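# Press the gauge pin on the yellow-magnet post

## Task

On the checking fixture, find the post that has the yellow magnet on it. Drive that post's gauge pin fully in and keep it bottomed for one second; it may spring back out afterwards. The other three pins must not be disturbed, and the magnet must stay where it is.

## Robot and tools

Robot: two UR20 arms, left_arm and right_arm, each carrying a Robotiq 2F-85 two-finger gripper and a wrist camera (cam_left_wrist, cam_right_wrist, both 896x504). URDF roots in the scene frame: left_arm at (+0.060, +0.928, 0) m, right_arm at (-0.064, -0.817, 0) m, each yawed very slightly.

Frames. Scene frame: origin at table-top height midway between the nominal bases, +z up, +x out over the table, left_arm on the +y side. Arm names do not match image sides. Each arm reports its hand pose, velocities and Hand target in its own base frame. Motion offsets run along the axes of that arm's current Hand target. Gripper axes: fingers point along +z, they open and close along y, and a camera block sticks out about 10 cm toward +x. end_effector_position is the point between the closed pads; closed fingertips reach about 19 mm past it.

execute_actions(actions, cameras). actions is a list of actions; each action is a table of up to 15 rows, one row per 1/30 s step, and a short table repeats its final row to fill 15 steps. Each row is one flat list of 18 numbers covering both arms, each in [-1, 1]: left dx, dy, dz, rx, ry, rz, gripper position, force_limit, speed, then the same nine for the right arm. The six pose numbers are an offset, not a pose: they count from the Hand target as it stood when that action began (every row from that same start, not from the row before), scaled so 1.0 = 0.6 m or 180 degrees; rx, ry, rz form a single rotation vector. Repeating an offset in a new action moves further. Six zeros re-request the current Hand target. Gripper position: +1 fully open (85 mm), about -0.8 pads touching, -1 closes until blocked. force_limit and speed (also -1..+1, both start at +1) set grip strength and closing rate (about 20, 85, 150 mm/s at -1, 0, +1). To leave a gripper unchanged, resend its last three numbers; 0 is a real command. Images come back only for an empty actions list or when cameras names them.

move(target, speed, blend, stop_force, zero, blocking, cameras). target is one 18-number row as above, or a list of up to 15 such rows; every row is an offset from the Hand targets at the move's start, not from the previous row. speed is path top speed in m/s (0.002 to 4.2, default 0.25; rotation limited to twice that in rad/s), one number or one per target. blend in metres rounds corners in a list; 0 stops at each target. stop_force in N (6 to 120, one value for both arms) ends an arm's path when its wrist sensor feels that much push against its travel; the arm then backs off slightly but still presses somewhat. zero (only with stop_force, default true) re-zeroes moving arms first. blocking=false returns early and cannot be combined with stop_force. Paths are straight, do not avoid obstacles, and stop after 10 s. Avoid routing a gripper close to its own base. Leave stop_force out when lifting off something already pressed on. The result adds a move: line: done (within 3 mm and 2 degrees), off_target, moving, held or fault, plus limits such as paced (pose clipped) or held (steps withheld).

wait(seconds 0 to 10): robot keeps its last commands. stop(): brakes a running move; fingers continue. zoom_image(camera, region [x0, y0, x1, y1] pixels, at most 504 square) enlarges part of the latest image of a wrist camera. zero_wrist_force(arm) tares that arm's sensor. read_manual gives licence texts only. finished_scene(scene 1 to 3) ends the scene irreversibly; after ending scene 1, make no further call in that reply. Scene 1 is practice.

Reading results. Hand target is the last commanded pose after clipping; the gripper often rests a little short, and the next command re-requests it, so send any remaining gap as a further offset. Tool commands shows present gripper commands. object_status: 0 moving, 1 blocked while opening, 2 blocked while closing (a grip), 3 reached the requested position or pads met. position_measured is in counts: 3 open, 78 about 60 mm, 130 about 40 mm, 180 about 20 mm, 230 pads together. Wrist force and torque are in the gripper's own axes, as force from the contact into the arm; a third line gives the peak since last shown. Joint torques include the arm's own weight. Step readings list some intermediate end_effector_position values. Joint velocities marked within noise mean the arm is still.

Control facts. Commanded orientation is clipped to within 32 degrees of the measured one each step. Motion lags commands by about 0.2 s. Joint speed caps are 2.09, 2.62 and 3.67 rad/s. Time keeps running while you think, holding the last command.

Things to avoid. Arms are stiff: commanding even slightly past a firm contact can trip a fault. A net external force around 150 N (plus or minus 25) or contact torque at a joint limit (678, 678, 398, 98.4, 98.4, 98.4 N m) freezes that arm for 10 s. Approach slowly with a modest stop_force, press only as far as the pin needs, and retreat by commanding back past the contact. Never let the arms touch or press each other; the clearance check does not always prevent it. Motors heating to 85 °C (warned from 70 °C) brake the arm for 30 to 60 s, so do not hold pushes into unreachable poses. Anything falling off the table fails the task; avoid hard hits, slams and bumping the magnet or other pins.

Each tool is called after ">>>" as a command line: name --argument value for each argument, lists and objects as JSON in quotes; but a table of rows of numbers goes row by row, as --pt "numbers of a row", without its own name.

## Session

>>> execute_actions --actions '[]'

Scene clock: 0.00 s.
left_arm: end_effector_position=(+0.6452, +0.5338, +0.3687) position_measured=3 object_status=3 end_effector_quat_wxyz=(+0.054, +0.895, -0.431, +0.101) | right_arm: end_effector_position=(+1.0094, -0.4085, +0.1239) position_measured=3 object_status=3 end_effector_quat_wxyz=(+0.497, -0.362, -0.574, -0.541)
Joint positions: left_arm=[0.541 -1.507 2.094 -2.179 -1.799 -1.706] | right_arm=[2.693 -2.576 -1.22 -2.623 2.507 -0.374]
Joint velocities: within noise
Joint torques (N m): no reading
Motor temperatures (°C): left_arm=[24 36 26 39 35 34] | right_arm=[29 36 36 38 34 39]
Wrist force (N): no reading
Wrist torque (N m): no reading
Wrist force, peak (N): no reading
Hand target: left_arm +0.6452, +0.5338, +0.3687; +0.054, +0.895, -0.431, +0.101 | right_arm +1.0094, -0.4085, +0.1239; +0.497, -0.362, -0.574, -0.541
Tool commands: left_gripper/position=+1.0 left_gripper/force_limit=+1.0 left_gripper/speed=+1.0 right_gripper/position=+1.0 right_gripper/force_limit=+1.0 right_gripper/speed=+1.0

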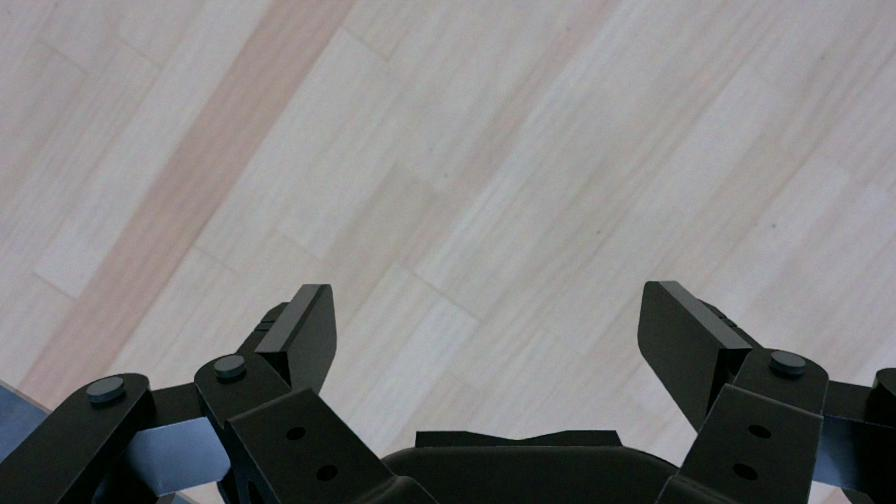

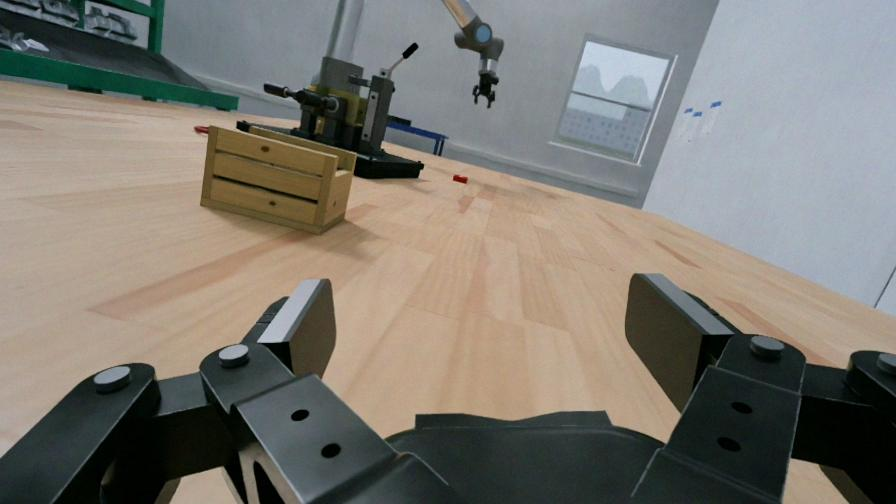

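>>> zoom_image --camera "cam_right_wrist" --region '[180, 0, 500, 240]'

Scaled by 1.575 from the camera's 896x504 image, which has a finer 1280x720 frame.

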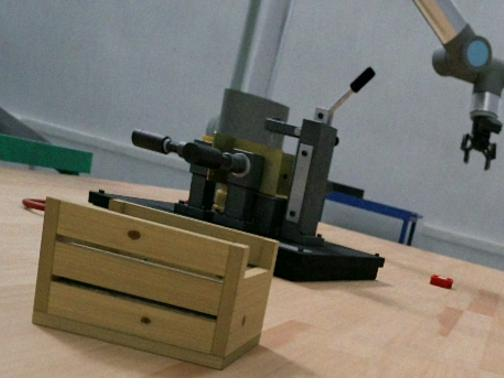

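>>> move --target '[0,0,0,0,0,0,1,1,1,0.47,-0.02,0.66,0,-0.14,0,1,1,1]' --cameras '["cam_right_wrist"]'

>>> zoom_image --camera "cam_right_wrist" --region '[100, 0, 604, 300]'

Scene clock: 3.90 s.
left_arm: end_effector_position=(+0.6452, +0.5338, +0.3687) position_measured=3 object_status=3 end_effector_quat_wxyz=(+0.054, +0.895, -0.431, +0.101) | right_arm: end_effector_position=(+0.8583, -0.0568, +0.4238) position_measured=3 object_status=3 end_effector_quat_wxyz=(-0.360, +0.471, +0.668, +0.449)
Joint positions: left_arm=[0.541 -1.507 2.094 -2.179 -1.799 -1.706] | right_arm=[2.952 -1.831 -1.96 -1.529 2.718 0.638]
Joint torques (N m): left_arm=[2.53 -99.63 -97.69 -9.87 -1.44 -1.19] | right_arm=[21.24 150.9 69.7 12.23 -0.3 4.95]
Wrist force (N): left_arm=[0.0 -0.2 -0.2] | right_arm=[-2.5 0.5 0.9]
Wrist torque (N m): left_arm=[-0.04 0.01 0.00] | right_arm=[0.44 0.84 -0.18]
Wrist force, peak (N): left_arm=[0.5 -0.5 0.0] | right_arm=[-2.0 -0.3 -2.2]
Hand target: left_arm +0.6452, +0.5338, +0.3687; +0.054, +0.895, -0.431, +0.101 | right_arm +0.8583, -0.0568, +0.4238; -0.360, +0.471, +0.668, +0.449
Off the commanded pose: left_arm 0.000 m, 0 deg | right_arm 0.000 m, 0 deg.
move: done
camera_calibration:
cam_right_wrist: T_world_to_cam=[[0.961236, 0.150857, 0.230795, -0.902045], [0.274746, -0.594534, -0.755674, 0.0665342], [0.023217, 0.789792, -0.612936, 0.41122], [0, 0, 0, 1]] pos_world=[0.839251, -0.149141, 0.510517]
Images, in order (width x height): cam_right_wrist 896x504.

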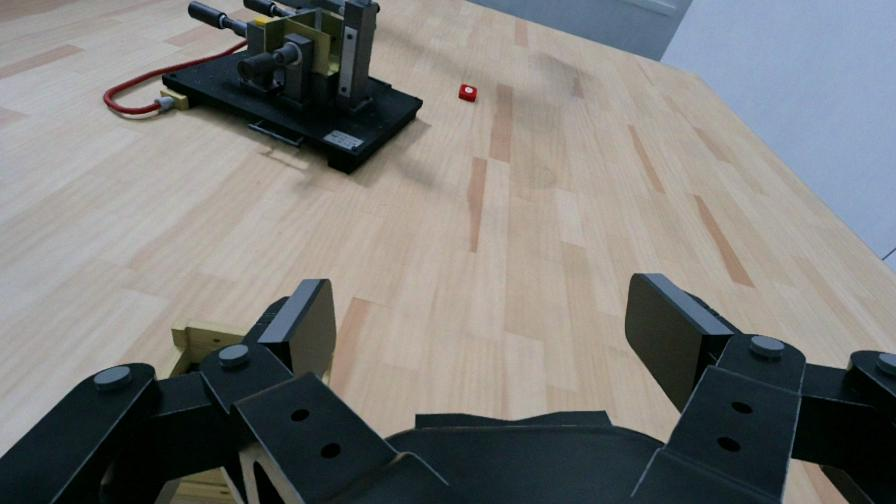

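Scaled by 1.000.

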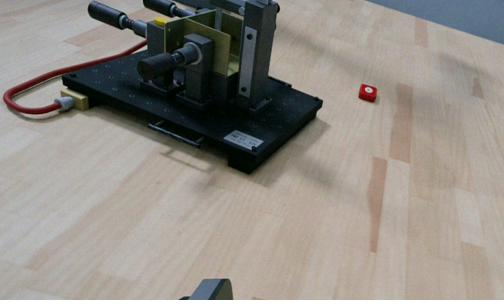

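>>> move --target '[0,0,0,0,0,0,1,1,1,0.47,-0.42,0.447,0,0,0.089,1,1,1]' --cameras '["cam_right_wrist"]'

>>> zoom_image --camera "cam_right_wrist" --region '[200, 0, 700, 300]'

Scene clock: 7.23 s.
left_arm: end_effector_position=(+0.6452, +0.5338, +0.3687) position_measured=3 object_status=3 end_effector_quat_wxyz=(+0.054, +0.895, -0.431, +0.101) | right_arm: end_effector_position=(+0.5188, +0.2430, +0.5229) position_measured=3 object_status=3 end_effector_quat_wxyz=(-0.419, +0.560, +0.596, +0.394)
Joint positions: left_arm=[0.541 -1.507 2.094 -2.179 -1.799 -1.706] | right_arm=[3.385 -1.399 -2.538 -0.309 2.755 2.067]
Joint torques (N m): left_arm=[-1.37 -97.97 -94.3 -9.47 -1.13 -0.05] | right_arm=[23.64 3.32 62.9 15.87 -0.42 5.07]
Wrist force (N): left_arm=[0.1 0.0 0.1] | right_arm=[-0.5 1.1 1.5]
Wrist torque (N m): left_arm=[0.00 -0.02 0.00] | right_arm=[0.56 0.47 -0.27]
Wrist force, peak (N): left_arm=[0.1 -0.4 -0.4] | right_arm=[-4.3 1.9 -0.7]
Hand target: left_arm +0.6452, +0.5338, +0.3687; +0.054, +0.895, -0.431, +0.101 | right_arm +0.5188, +0.2430, +0.5229; -0.419, +0.560, +0.596, +0.394
Off the commanded pose: left_arm 0.000 m, 0 deg | right_arm 0.000 m, 0 deg.
move: done
camera_calibration:
cam_right_wrist: T_world_to_cam=[[0.997757, 0.0598257, -0.0300193, -0.504156], [0.0136599, -0.621041, -0.783659, 0.569373], [-0.0655262, 0.781492, -0.620465, 0.295048], [0, 0, 0, 1]] pos_world=[0.514581, 0.153188, 0.614127]
Images, in order (width x height): cam_right_wrist 896x504.

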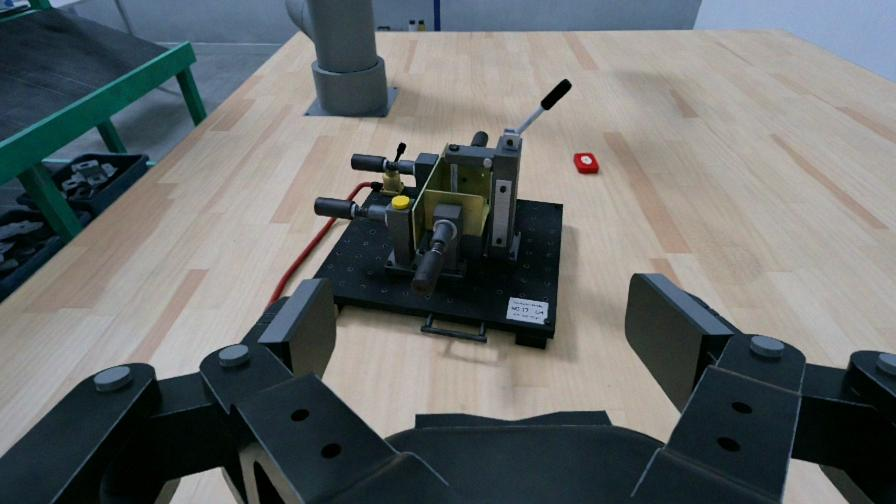

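Scaled by 1.008 from the camera's 896x504 image, which has a finer 1280x720 frame.

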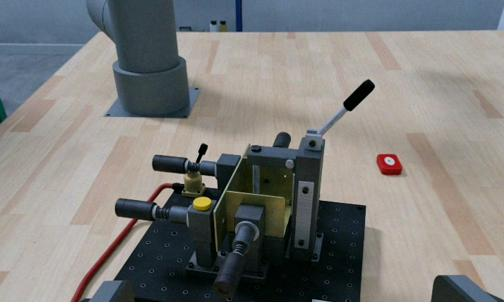

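>>> move --pt "0 0 0 0 0 0 1 1 1 0.127 -0.645 0.352 -0.573 0.0775 0.0995 -1 -1 0" --pt "0 0 0 0 0 0 1 1 1 -0.121 -0.61 1.0 -0.573 0.0775 0.0995 -1 -1 0" --speed 0.4 --blend 0.05 --cameras '["cam_right_wrist"]'

Scene clock: 10.53 s.
left_arm: end_effector_position=(+0.6452, +0.5338, +0.3687) position_measured=3 object_status=3 end_effector_quat_wxyz=(+0.054, +0.895, -0.431, +0.101) | right_arm: end_effector_position=(+0.3638, +0.3085, +0.5253) position_measured=232 object_status=3 end_effector_quat_wxyz=(-0.337, +0.645, +0.428, +0.536)
Joint positions: left_arm=[0.541 -1.507 2.094 -2.179 -1.799 -1.706] | right_arm=[4.252 -1.141 -2.93 0.731 1.607 3.11]
Joint torques (N m): left_arm=[-2.6 -98.29 -90.59 -10.32 -0.89 -0.82] | right_arm=[-11.55 -57.43 80.17 13.91 4.08 -6.8]
Wrist force (N): left_arm=[0.2 -0.2 -0.3] | right_arm=[1.1 0.3 1.4]
Wrist torque (N m): left_arm=[-0.05 -0.03 0.00] | right_arm=[0.38 -0.01 0.28]
Wrist force, peak (N): left_arm=[0.4 -0.4 -0.1] | right_arm=[3.8 -5.3 13.6]
Hand target: left_arm +0.6452, +0.5338, +0.3687; +0.054, +0.895, -0.431, +0.101 | right_arm +0.3638, +0.3085, +0.5253; -0.337, +0.645, +0.428, +0.536 (not the last commanded pose)
Off the commanded pose: left_arm 0.000 m, 0 deg | right_arm 0.581 m, 77 deg.
led back after a hold (right arm): the arm was led back toward your command in small steps, so it may still be short of it.
move: held (right_arm; a check stopped the path); path passed 0 of 2 targets; limits=held
pose unreachable (right arm): on one or more control steps of this call, first in action 0 (counted from 0), this arm could not follow its commanded pose, so it was not sent that pose on those steps. It may still have moved: this result reports where it is.
cause: moving toward the commanded pose would bring two parts of the arm too close to each other (joints 3 (elbow) and 4 (wrist 1) lie between them).
camera_calibration:
cam_right_wrist: T_world_to_cam=[[0.914194, -0.405213, -0.00724438, -0.191522], [-0.208932, -0.4559, -0.865161, 0.686917], [0.347272, 0.792438, -0.501442, 0.01917], [0, 0, 0, 1]] pos_world=[0.31195, 0.220367, 0.602519]
Images, in order (width x height): cam_right_wrist 896x504.

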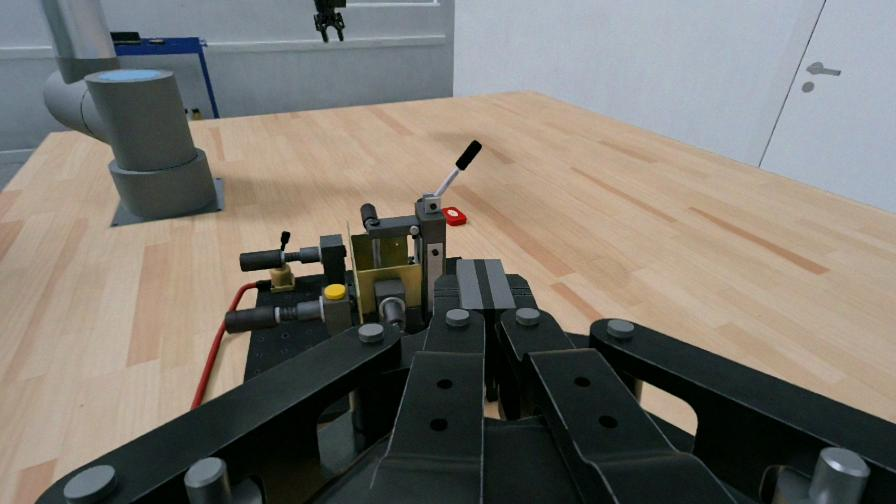

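>>> move --pt "0 0 0 0 0 0 1 1 1 0.203 -0.105 0.36 -0.15 0.017 0.017 -1 -1 0" --pt "0 0 0 0 0 0 1 1 1 -0.06 -0.805 0.658 -0.424 0.049 0.049 -1 -1 0" --speed 0.35 --blend 0.05 --cameras '["cam_right_wrist"]'

Scene clock: 14.53 s.
left_arm: end_effector_position=(+0.6452, +0.5338, +0.3687) position_measured=3 object_status=3 end_effector_quat_wxyz=(+0.054, +0.895, -0.431, +0.101) | right_arm: end_effector_position=(+0.0796, +0.8506, +0.4004) position_measured=232 object_status=3 end_effector_quat_wxyz=(+0.066, +0.704, -0.066, +0.704)
Joint positions: left_arm=[0.541 -1.507 2.094 -2.179 -1.799 -1.706] | right_arm=[5.195 -2.3 -1.91 1.067 -0.669 3.143]
Joint torques (N m): left_arm=[3.28 -101.12 -90.98 -10.4 -1.04 -0.69] | right_arm=[-17.82 159.45 57.61 -8.4 -3.31 -6.52]
Wrist force (N): left_arm=[0.1 -0.3 0.0] | right_arm=[-0.2 0.7 0.5]
Wrist torque (N m): left_arm=[-0.06 -0.01 0.00] | right_arm=[0.26 -0.08 0.32]
Wrist force, peak (N): left_arm=[0.4 -0.3 -0.2] | right_arm=[-1.0 -3.8 -3.3]
Hand target: left_arm +0.6452, +0.5338, +0.3687; +0.054, +0.895, -0.431, +0.101 | right_arm +0.0795, +0.8507, +0.4004; +0.066, +0.704, -0.066, +0.704
Off the commanded pose: left_arm 0.000 m, 0 deg | right_arm 0.000 m, 0 deg.
move: done
camera_calibration:
cam_right_wrist: T_world_to_cam=[[-0.178251, -0.983491, -0.0311909, 0.875536], [-0.309042, 0.0860502, -0.947147, 0.346495], [0.934194, -0.159191, -0.319279, 0.315471], [0, 0, 0, 1]] pos_world=[-0.0315646, 0.881486, 0.456214]
Images, in order (width x height): cam_right_wrist 896x504.

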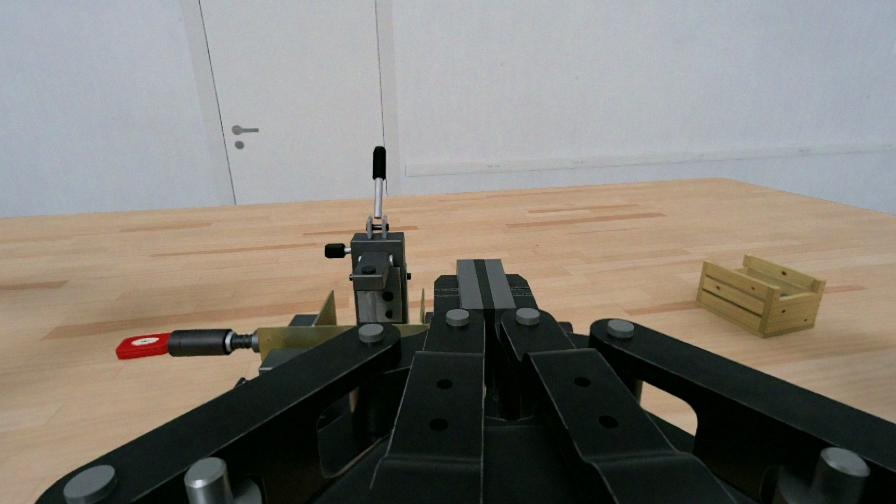

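>>> move --target '[0,0,0,0,0,0,1,1,1,-0.333,0,-0.05,0,0,0,1,-1,1]' --cameras '["cam_right_wrist"]'

>>> zoom_image --camera "cam_right_wrist" --region '[240, 100, 640, 400]'

Scene clock: 16.00 s.
left_arm: end_effector_position=(+0.6452, +0.5338, +0.3687) position_measured=3 object_status=3 end_effector_quat_wxyz=(+0.054, +0.895, -0.431, +0.101) | right_arm: end_effector_position=(+0.0523, +0.8557, +0.2150) position_measured=3 object_status=3 end_effector_quat_wxyz=(+0.066, +0.704, -0.066, +0.704)
Joint positions: left_arm=[0.541 -1.507 2.094 -2.179 -1.799 -1.706] | right_arm=[5.218 -2.513 -1.863 1.232 -0.692 3.144]
Joint torques (N m): left_arm=[0.28 -105.69 -92.53 -10.48 -0.58 -0.07] | right_arm=[3.86 191.32 33.43 -1.46 0.68 -0.2]
Wrist force (N): left_arm=[0.0 -0.1 -0.1] | right_arm=[-0.5 0.0 0.6]
Wrist torque (N m): left_arm=[-0.01 0.00 0.00] | right_arm=[0.13 0.05 0.11]
Wrist force, peak (N): left_arm=[-0.5 -0.3 0.3] | right_arm=[-13.6 -1.0 -2.8]
Hand target: left_arm +0.6452, +0.5338, +0.3687; +0.054, +0.895, -0.431, +0.101 | right_arm +0.0523, +0.8557, +0.2150; +0.066, +0.704, -0.066, +0.704 (not the last commanded pose)
Tool commands: left_gripper/position=+1.0 left_gripper/force_limit=+1.0 left_gripper/speed=+1.0 right_gripper/position=+1.0 right_gripper/force_limit=-1.0 right_gripper/speed=+1.0
Off the commanded pose: left_arm 0.000 m, 0 deg | right_arm 0.015 m, 0 deg.
FORCE FAULT: contact force on the right arm reached its limit, and that arm stopped. The contact can be on any part of that arm, not only on its tool. That arm's remaining commands of this call were not run. That arm is still stopped at the end of this call. That arm stays stopped for about 10 more seconds. Until then a move that you send moves the other arm only, and its call returns only when the move has ended. Once the stop has ended, the next robot result says so. If the stop ends while you think or write, that arm runs what you send next, counted from a new Hand target: where the arm stands when the stop ends. While its stop runs, that arm takes no new command, but its gripper still runs the gripper command that each later call begins with. Until it ends, the stop uses up actions while you think or wait. An arm that is not stopped still takes commands.
move: fault (right_arm)
camera_calibration:
cam_right_wrist: T_world_to_cam=[[-0.178267, -0.983493, -0.0310283, 0.869856], [-0.308682, 0.0858374, -0.947284, 0.162172], [0.934311, -0.159292, -0.318888, 0.28255], [0, 0, 0, 1]] pos_world=[-0.0588631, 0.886585, 0.270715]
Images, in order (width x height): cam_right_wrist 896x504.

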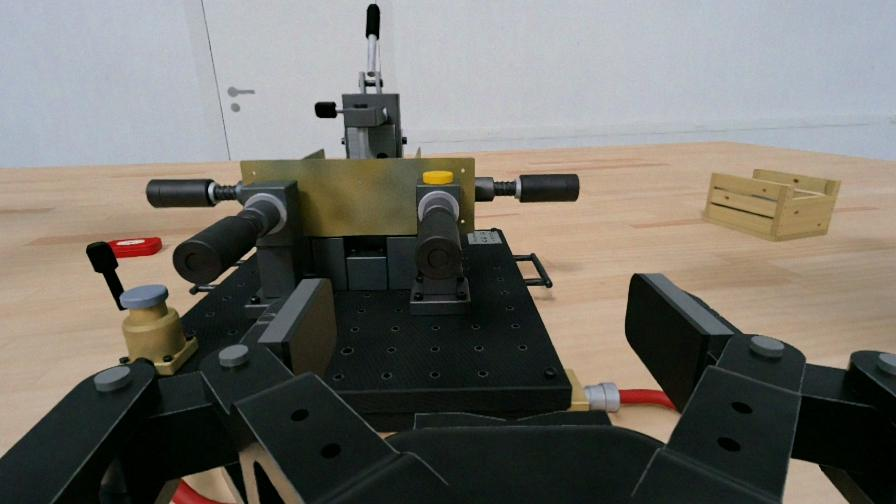

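Scaled by 1.260 from the camera's 896x504 image, which has a finer 1280x720 frame.

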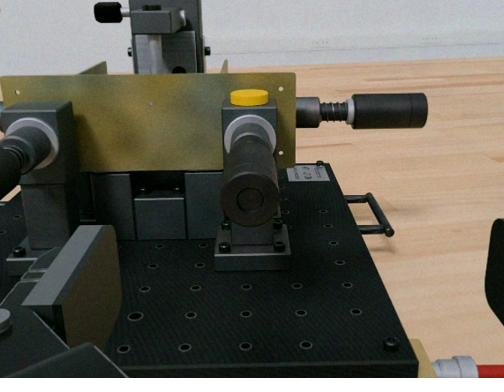

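>>> wait --seconds 10

>>> execute_actions --actions '[]' --cameras '[]'

Scene clock: 27.20 s.
left_arm: end_effector_position=(+0.6452, +0.5338, +0.3687) position_measured=3 object_status=3 end_effector_quat_wxyz=(+0.054, +0.895, -0.431, +0.101) | right_arm: end_effector_position=(+0.0523, +0.8557, +0.2150) position_measured=3 object_status=3 end_effector_quat_wxyz=(+0.066, +0.704, -0.066, +0.704)
Joint positions: left_arm=[0.541 -1.507 2.094 -2.179 -1.799 -1.706] | right_arm=[5.218 -2.513 -1.863 1.232 -0.692 3.144]
Joint torques (N m): left_arm=[0.33 -97.9 -92.09 -10.78 0.01 -0.5] | right_arm=[2.16 192.58 30.94 -1.81 0.32 -0.73]
Wrist force (N): left_arm=[0.1 -0.4 -0.1] | right_arm=[-0.2 -0.1 0.3]
Wrist torque (N m): left_arm=[-0.07 -0.01 0.00] | right_arm=[0.12 0.00 0.11]
Wrist force, peak (N): left_arm=[-0.1 -0.6 -0.2] | right_arm=[0.0 0.0 0.9]
Hand target: left_arm +0.6452, +0.5338, +0.3687; +0.054, +0.895, -0.431, +0.101 | right_arm +0.0523, +0.8557, +0.2150; +0.066, +0.704, -0.066, +0.704 (not the last commanded pose)
Tool commands: left_gripper/position=+1.0 left_gripper/force_limit=+1.0 left_gripper/speed=+1.0 right_gripper/position=+1.0 right_gripper/force_limit=-1.0 right_gripper/speed=+1.0
Off the commanded pose: left_arm 0.000 m, 0 deg | right_arm 0.015 m, 0 deg.
FORCE FAULT, CONTINUED: the right arm's stop, for the force fault that an earlier result reported, is over. The rest of the stop counts as 20 of the actions that you can send in this scene. That arm's target is now where it stood when the stop ended, not its last command. That arm accepts commands again.
wait: 10.00 s; at rest from the start

Scene clock: 27.20 s.
left_arm: end_effector_position=(+0.6452, +0.5338, +0.3687) position_measured=3 object_status=3 end_effector_quat_wxyz=(+0.054, +0.895, -0.431, +0.101) | right_arm: end_effector_position=(+0.0523, +0.8557, +0.2150) position_measured=3 object_status=3 end_effector_quat_wxyz=(+0.066, +0.704, -0.066, +0.704)
Joint positions: left_arm=[0.541 -1.507 2.094 -2.179 -1.799 -1.706] | right_arm=[5.218 -2.513 -1.863 1.232 -0.692 3.144]
Joint velocities: within noise
Joint torques (N m): left_arm=[0.33 -97.9 -92.09 -10.78 0.01 -0.5] | right_arm=[2.16 192.58 30.94 -1.81 0.32 -0.73]
Motor temperatures (°C): left_arm=[24 36 26 39 35 34] | right_arm=[29 36 36 37 34 39]
Wrist force (N): left_arm=[0.1 -0.4 -0.1] | right_arm=[-0.2 -0.1 0.3]
Wrist torque (N m): left_arm=[-0.07 -0.01 0.00] | right_arm=[0.12 0.00 0.11]
Wrist force, peak (N): left_arm=[0.1 -0.4 -0.1] | right_arm=[-0.2 -0.1 0.3]
Hand target: left_arm +0.6452, +0.5338, +0.3687; +0.054, +0.895, -0.431, +0.101 | right_arm +0.0523, +0.8557, +0.2150; +0.066, +0.704, -0.066, +0.704 (not the last commanded pose)
Tool commands: left_gripper/position=+1.0 left_gripper/force_limit=+1.0 left_gripper/speed=+1.0 right_gripper/position=+1.0 right_gripper/force_limit=-1.0 right_gripper/speed=+1.0
Off the commanded pose: left_arm 0.000 m, 0 deg | right_arm 0.015 m, 0 deg.
No camera images: "cameras" was empty.

>>> move --pt "0 0 0 0 0 0 1 1 1 0.333 0 0 0 -0.222 0 -1 -1 0" --pt "0 0 0 0 0 0 1 1 1 -0.065 -0.033 0.184 0 -0.222 0 -1 -1 0" --speed 0.3 --blend 0.04 --cameras '["cam_right_wrist"]'

>>> zoom_image --camera "cam_right_wrist" --region '[300, 50, 700, 350]'

Scene clock: 30.43 s.
left_arm: end_effector_position=(+0.6452, +0.5338, +0.3687) position_measured=3 object_status=3 end_effector_quat_wxyz=(+0.054, +0.895, -0.431, +0.101) | right_arm: end_effector_position=(+0.1645, +0.8546, +0.1763) position_measured=232 object_status=3 end_effector_quat_wxyz=(+0.039, +0.902, -0.085, +0.422) end_effector_velocity=(+0.000, +0.001, -0.004) end_effector_angular_velocity=(-0.001, +0.000, -0.001)
Joint positions: left_arm=[0.541 -1.507 2.094 -2.179 -1.799 -1.706] | right_arm=[5.035 -2.293 -1.75 1.945 -0.836 2.287]
Joint velocities: left_arm=[within noise] | right_arm=[-0.001 -0.005 0.002 0.002 -0.001 0]
Joint torques (N m): left_arm=[-0.4 -97.2 -91.73 -10.38 -0.48 -0.77] | right_arm=[-28.32 165.18 63.88 -5.45 8.85 -7.13]
Wrist force (N): left_arm=[0.1 -0.2 0.1] | right_arm=[-0.7 2.2 1.2]
Wrist torque (N m): left_arm=[-0.03 -0.02 0.00] | right_arm=[0.97 0.18 0.04]
Wrist force, peak (N): left_arm=[0.3 -0.7 0.1] | right_arm=[-2.0 2.2 4.8]
Hand target: left_arm +0.6452, +0.5338, +0.3687; +0.054, +0.895, -0.431, +0.101 | right_arm +0.1645, +0.8547, +0.1762; +0.039, +0.902, -0.085, +0.422
Off the commanded pose: left_arm 0.000 m, 0 deg | right_arm 0.000 m, 0 deg.
move: done
camera_calibration:
cam_right_wrist: T_world_to_cam=[[-0.198978, -0.979579, -0.0288676, 0.887156], [-0.833305, 0.184622, -0.521074, 0.0869483], [0.515762, -0.0796269, -0.853023, 0.260151], [0, 0, 0, 1]] pos_world=[0.114803, 0.873702, 0.292832]
Images, in order (width x height): cam_right_wrist 896x504.

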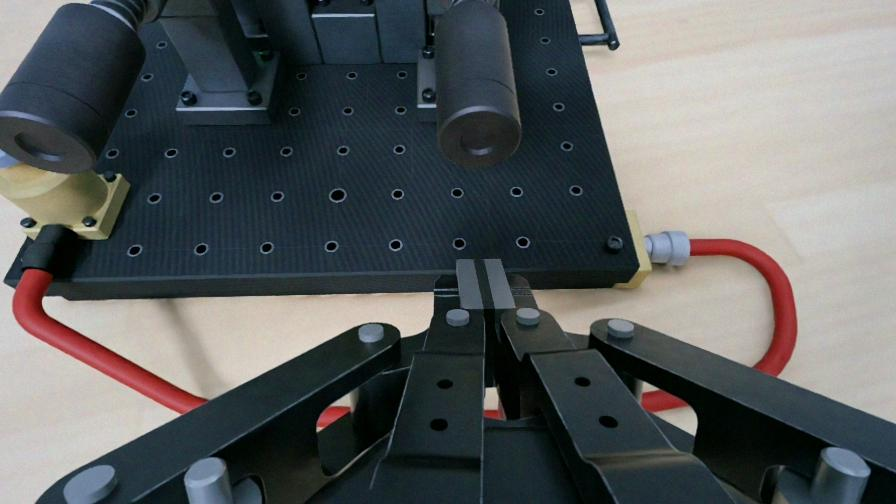

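Scaled by 1.260 from the camera's 896x504 image, which has a finer 1280x720 frame.

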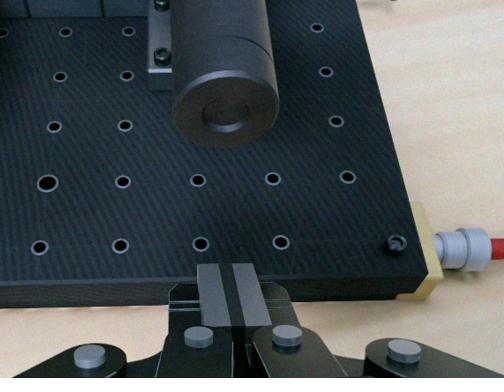

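>>> move --target '[0,0,0,0,0,0,1,1,1,0.0932,0.003,0.111,0,0,0,-1,-1,0]' --speed 0.03 --stop_force 40 --cameras '["cam_right_wrist"]'

Scene clock: 34.30 s.
left_arm: end_effector_position=(+0.6452, +0.5338, +0.3687) position_measured=3 object_status=3 end_effector_quat_wxyz=(+0.054, +0.895, -0.431, +0.101) | right_arm: end_effector_position=(+0.2427, +0.8380, +0.1766) position_measured=232 object_status=3 end_effector_quat_wxyz=(+0.039, +0.902, -0.086, +0.421)
Joint positions: left_arm=[0.541 -1.507 2.094 -2.179 -1.799 -1.706] | right_arm=[4.953 -2.272 -1.775 2.015 -0.799 2.191]
Joint torques (N m): left_arm=[0.11 -103.5 -92.05 -10.7 -0.47 -0.97] | right_arm=[-10.76 184.24 49.77 -8.44 4.63 -3.2]
Wrist force (N): left_arm=[0.2 -0.1 -0.2] | right_arm=[-8.3 3.6 -3.3]
Wrist torque (N m): left_arm=[-0.02 -0.04 0.00] | right_arm=[0.89 0.12 -0.39]
Wrist force, peak (N): left_arm=[0.3 -0.4 0.2] | right_arm=[-64.8 9.0 -117.1]
Hand target: left_arm +0.6452, +0.5338, +0.3687; +0.054, +0.895, -0.431, +0.101 | right_arm +0.2427, +0.8380, +0.1766; +0.039, +0.902, -0.086, +0.421 (not the last commanded pose)
Tool commands: left_gripper/position=+1.0 left_gripper/force_limit=+1.0 left_gripper/speed=+1.0 right_gripper/position=-1.0 right_gripper/force_limit=-1.0 right_gripper/speed=+0.003922
Off the commanded pose: left_arm 0.000 m, 0 deg | right_arm 0.007 m, 0 deg.
FORCE FAULT: contact force on the right arm reached its limit, and that arm stopped. The contact can be on any part of that arm, not only on its tool. That arm's remaining commands of this call were not run. That arm is still stopped at the end of this call. That arm stays stopped for about 9 more seconds. Until then a move that you send moves the other arm only, and its call returns only when the move has ended. Once the stop has ended, the next robot result says so. If the stop ends while you think or write, that arm runs what you send next, counted from a new Hand target: where the arm stands when the stop ends. While its stop runs, that arm takes no new command, but its gripper still runs the gripper command that each later call begins with. Until it ends, the stop uses up actions while you think or wait. An arm that is not stopped still takes commands.
move: fault (right_arm; stop_force had ended the path)
camera_calibration:
cam_right_wrist: T_world_to_cam=[[-0.200971, -0.979154, -0.0294766, 0.886807], [-0.833429, 0.186719, -0.520126, 0.153427], [0.514788, -0.0799636, -0.85358, 0.219302], [0, 0, 0, 1]] pos_world=[0.193199, 0.857208, 0.293133]
Images, in order (width x height): cam_right_wrist 896x504.

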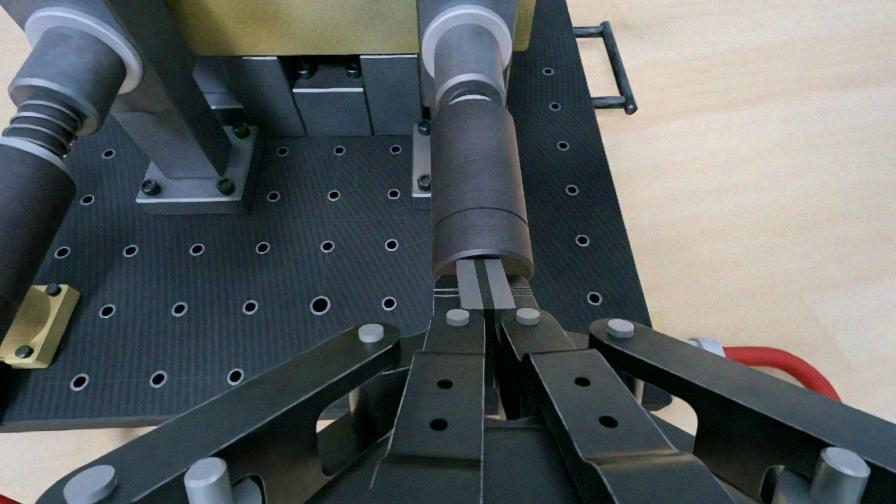

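>>> wait --seconds 9.9

>>> move --target '[0,0,0,0,0,0,1,1,1,-0.0043,0,-0.0051,0,0,0,-1,-1,0]' --speed 0.03

>>> move --target '[0,0,0,0,0,0,1,1,1,0.0193,0,0.023,0,0,0,-1,-1,0]' --speed 0.006 --stop_force 25 --cameras '["cam_right_wrist"]'

Scene clock: 44.53 s.
left_arm: end_effector_position=(+0.6452, +0.5338, +0.3687) position_measured=3 object_status=3 end_effector_quat_wxyz=(+0.054, +0.895, -0.431, +0.101) | right_arm: end_effector_position=(+0.2427, +0.8380, +0.1766) position_measured=232 object_status=3 end_effector_quat_wxyz=(+0.039, +0.902, -0.086, +0.421)
Joint positions: left_arm=[0.541 -1.507 2.094 -2.179 -1.799 -1.706] | right_arm=[4.953 -2.272 -1.775 2.015 -0.799 2.191]
Joint torques (N m): left_arm=[3.62 -97.51 -91.49 -11.22 -1.11 -1.13] | right_arm=[-13.79 180.39 49.16 -8.81 5.34 -3.3]
Wrist force (N): left_arm=[0.1 -0.2 -0.3] | right_arm=[-8.1 3.7 -3.5]
Wrist torque (N m): left_arm=[-0.03 -0.02 0.00] | right_arm=[0.91 0.06 -0.39]
Wrist force, peak (N): left_arm=[-0.1 -0.5 -0.1] | right_arm=[-8.5 3.7 -3.6]
Hand target: left_arm +0.6452, +0.5338, +0.3687; +0.054, +0.895, -0.431, +0.101 | right_arm +0.2427, +0.8380, +0.1766; +0.039, +0.902, -0.086, +0.421 (not the last commanded pose)
Tool commands: left_gripper/position=+1.0 left_gripper/force_limit=+1.0 left_gripper/speed=+1.0 right_gripper/position=-1.0 right_gripper/force_limit=-1.0 right_gripper/speed=+0.003922
Off the commanded pose: left_arm 0.000 m, 0 deg | right_arm 0.007 m, 0 deg.
FORCE FAULT, CONTINUED: the right arm's stop, for the force fault that an earlier result reported, is over. The rest of the stop counts as 19 of the actions that you can send in this scene. During its stop the right arm's controller moved it back a little. That arm's target is now where it stood when the stop ended, not its last command. That arm accepts commands again.
wait: 9.90 s; at rest from the start

Scene clock: 45.23 s.
left_arm: end_effector_position=(+0.6452, +0.5338, +0.3687) position_measured=3 object_status=3 end_effector_quat_wxyz=(+0.054, +0.895, -0.431, +0.101) | right_arm: end_effector_position=(+0.2388, +0.8387, +0.1766) position_measured=232 object_status=3 end_effector_quat_wxyz=(+0.039, +0.902, -0.086, +0.421)
Joint positions: left_arm=[0.541 -1.507 2.094 -2.179 -1.799 -1.706] | right_arm=[4.958 -2.272 -1.774 2.012 -0.801 2.196]
Joint torques (N m): left_arm=[0.77 -100.1 -92.87 -11.3 -1.36 -1.47] | right_arm=[18.2 157.47 62.77 -15.81 2.4 6.81]
Wrist force (N): left_arm=[-0.3 -0.2 0.0] | right_arm=[-7.1 5.1 -1.7]
Wrist torque (N m): left_arm=[-0.04 0.06 0.00] | right_arm=[0.86 0.08 -0.38]
Wrist force, peak (N): left_arm=[0.3 -0.4 -0.1] | right_arm=[-9.4 2.8 -0.9]
Hand target: left_arm +0.6452, +0.5338, +0.3687; +0.054, +0.895, -0.431, +0.101 | right_arm +0.2387, +0.8388, +0.1766; +0.039, +0.902, -0.086, +0.421
Off the commanded pose: left_arm 0.000 m, 0 deg | right_arm 0.000 m, 0 deg.
move: done

Scene clock: 47.03 s.
left_arm: end_effector_position=(+0.6452, +0.5338, +0.3687) position_measured=3 object_status=3 end_effector_quat_wxyz=(+0.054, +0.895, -0.431, +0.101) | right_arm: end_effector_position=(+0.2443, +0.8377, +0.1766) position_measured=232 object_status=3 end_effector_quat_wxyz=(+0.039, +0.902, -0.086, +0.421)
Joint positions: left_arm=[0.541 -1.507 2.094 -2.179 -1.799 -1.706] | right_arm=[4.952 -2.271 -1.776 2.017 -0.799 2.189]
Joint torques (N m): left_arm=[1.76 -99.12 -92.86 -11.12 -0.47 -1.38] | right_arm=[-20.81 163.33 34.22 -16.65 10.13 4.39]
Wrist force (N): left_arm=[0.3 -0.2 -0.1] | right_arm=[-26.5 3.5 -29.6]
Wrist torque (N m): left_arm=[-0.04 -0.05 0.00] | right_arm=[0.95 0.04 -0.09]
Wrist force, peak (N): left_arm=[0.1 -0.5 -0.3] | right_arm=[-34.1 2.8 -45.8]
Hand target: left_arm +0.6452, +0.5338, +0.3687; +0.054, +0.895, -0.431, +0.101 | right_arm +0.2442, +0.8377, +0.1766; +0.039, +0.902, -0.086, +0.421 (not the last commanded pose)
Off the commanded pose: left_arm 0.000 m, 0 deg | right_arm 0.012 m, 0 deg.
move: contact (right_arm)
camera_calibration:
cam_right_wrist: T_world_to_cam=[[-0.200971, -0.979154, -0.0294768, 0.886835], [-0.833429, 0.186719, -0.520126, 0.154816], [0.514788, -0.0799636, -0.85358, 0.218454], [0, 0, 0, 1]] pos_world=[0.194799, 0.856908, 0.293133]
Images, in order (width x height): cam_right_wrist 896x504.

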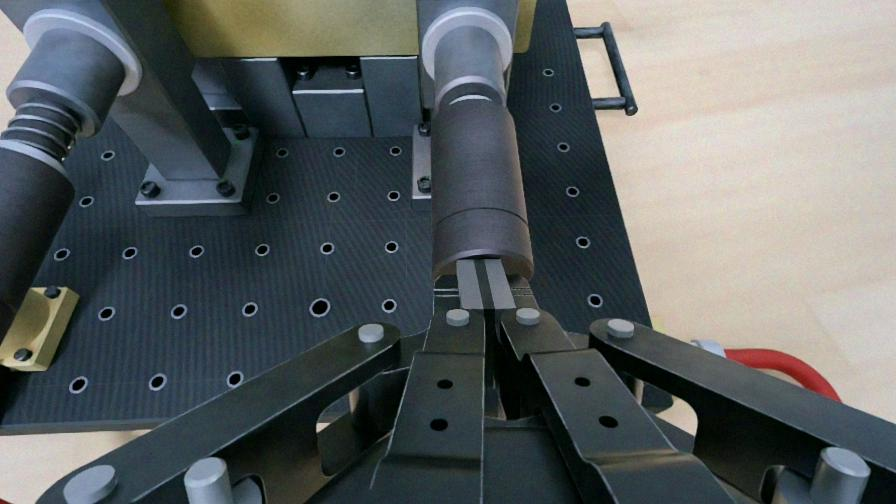

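>>> wait --seconds 1.3

>>> move --target '[0,0,0,0,0,0,1,1,1,-0.08,0,-0.095,0,0,0,-1,-1,0]' --speed 0.08

>>> finished_scene --scene 1

Scene clock: 48.53 s.
left_arm: end_effector_position=(+0.6452, +0.5338, +0.3687) position_measured=3 object_status=3 end_effector_quat_wxyz=(+0.054, +0.895, -0.431, +0.101) | right_arm: end_effector_position=(+0.2442, +0.8377, +0.1766) position_measured=232 object_status=3 end_effector_quat_wxyz=(+0.039, +0.902, -0.086, +0.421)
Joint positions: left_arm=[0.541 -1.507 2.094 -2.179 -1.799 -1.706] | right_arm=[4.952 -2.271 -1.776 2.017 -0.799 2.189]
Joint torques (N m): left_arm=[1.89 -97.89 -91.39 -10.35 -0.46 -0.67] | right_arm=[-15.67 156.72 44.9 -15.42 6.79 5.23]
Wrist force (N): left_arm=[0.3 -0.2 0.0] | right_arm=[-23.8 2.4 -27.6]
Wrist torque (N m): left_arm=[-0.03 -0.06 0.00] | right_arm=[0.96 0.08 -0.10]
Wrist force, peak (N): left_arm=[0.5 -0.2 -0.2] | right_arm=[-26.4 3.5 -29.4]
Hand target: left_arm +0.6452, +0.5338, +0.3687; +0.054, +0.895, -0.431, +0.101 | right_arm +0.2442, +0.8377, +0.1766; +0.039, +0.902, -0.086, +0.421 (not the last commanded pose)
Tool commands: left_gripper/position=+1.0 left_gripper/force_limit=+1.0 left_gripper/speed=+1.0 right_gripper/position=-1.0 right_gripper/force_limit=-1.0 right_gripper/speed=+0.0
Off the commanded pose: left_arm 0.000 m, 0 deg | right_arm 0.012 m, 0 deg.
wait: 1.30 s; at rest from the start

Scene clock: 49.87 s.
left_arm: end_effector_position=(+0.6452, +0.5338, +0.3687) position_measured=3 object_status=3 end_effector_quat_wxyz=(+0.054, +0.895, -0.431, +0.101) | right_arm: end_effector_position=(+0.1712, +0.8517, +0.1764) position_measured=232 object_status=3 end_effector_quat_wxyz=(+0.039, +0.902, -0.086, +0.421)
Joint positions: left_arm=[0.541 -1.507 2.094 -2.179 -1.799 -1.706] | right_arm=[5.028 -2.289 -1.755 1.951 -0.835 2.281]
Joint torques (N m): left_arm=[-0.42 -101.51 -90.45 -10.28 -0.62 -1.02] | right_arm=[22.47 159.43 58.6 -14.89 -2.94 5.32]
Wrist force (N): left_arm=[0.0 -0.2 -0.3] | right_arm=[-0.2 1.7 5.2]
Wrist torque (N m): left_arm=[-0.04 0.00 0.00] | right_arm=[0.86 0.09 -0.39]
Wrist force, peak (N): left_arm=[0.2 -0.5 -0.2] | right_arm=[-23.2 2.0 -26.7]
Hand target: left_arm +0.6452, +0.5338, +0.3687; +0.054, +0.895, -0.431, +0.101 | right_arm +0.1710, +0.8517, +0.1764; +0.039, +0.902, -0.086, +0.421
Off the commanded pose: left_arm 0.000 m, 0 deg | right_arm 0.000 m, 0 deg.
move: done

The scene is finished: the task was done.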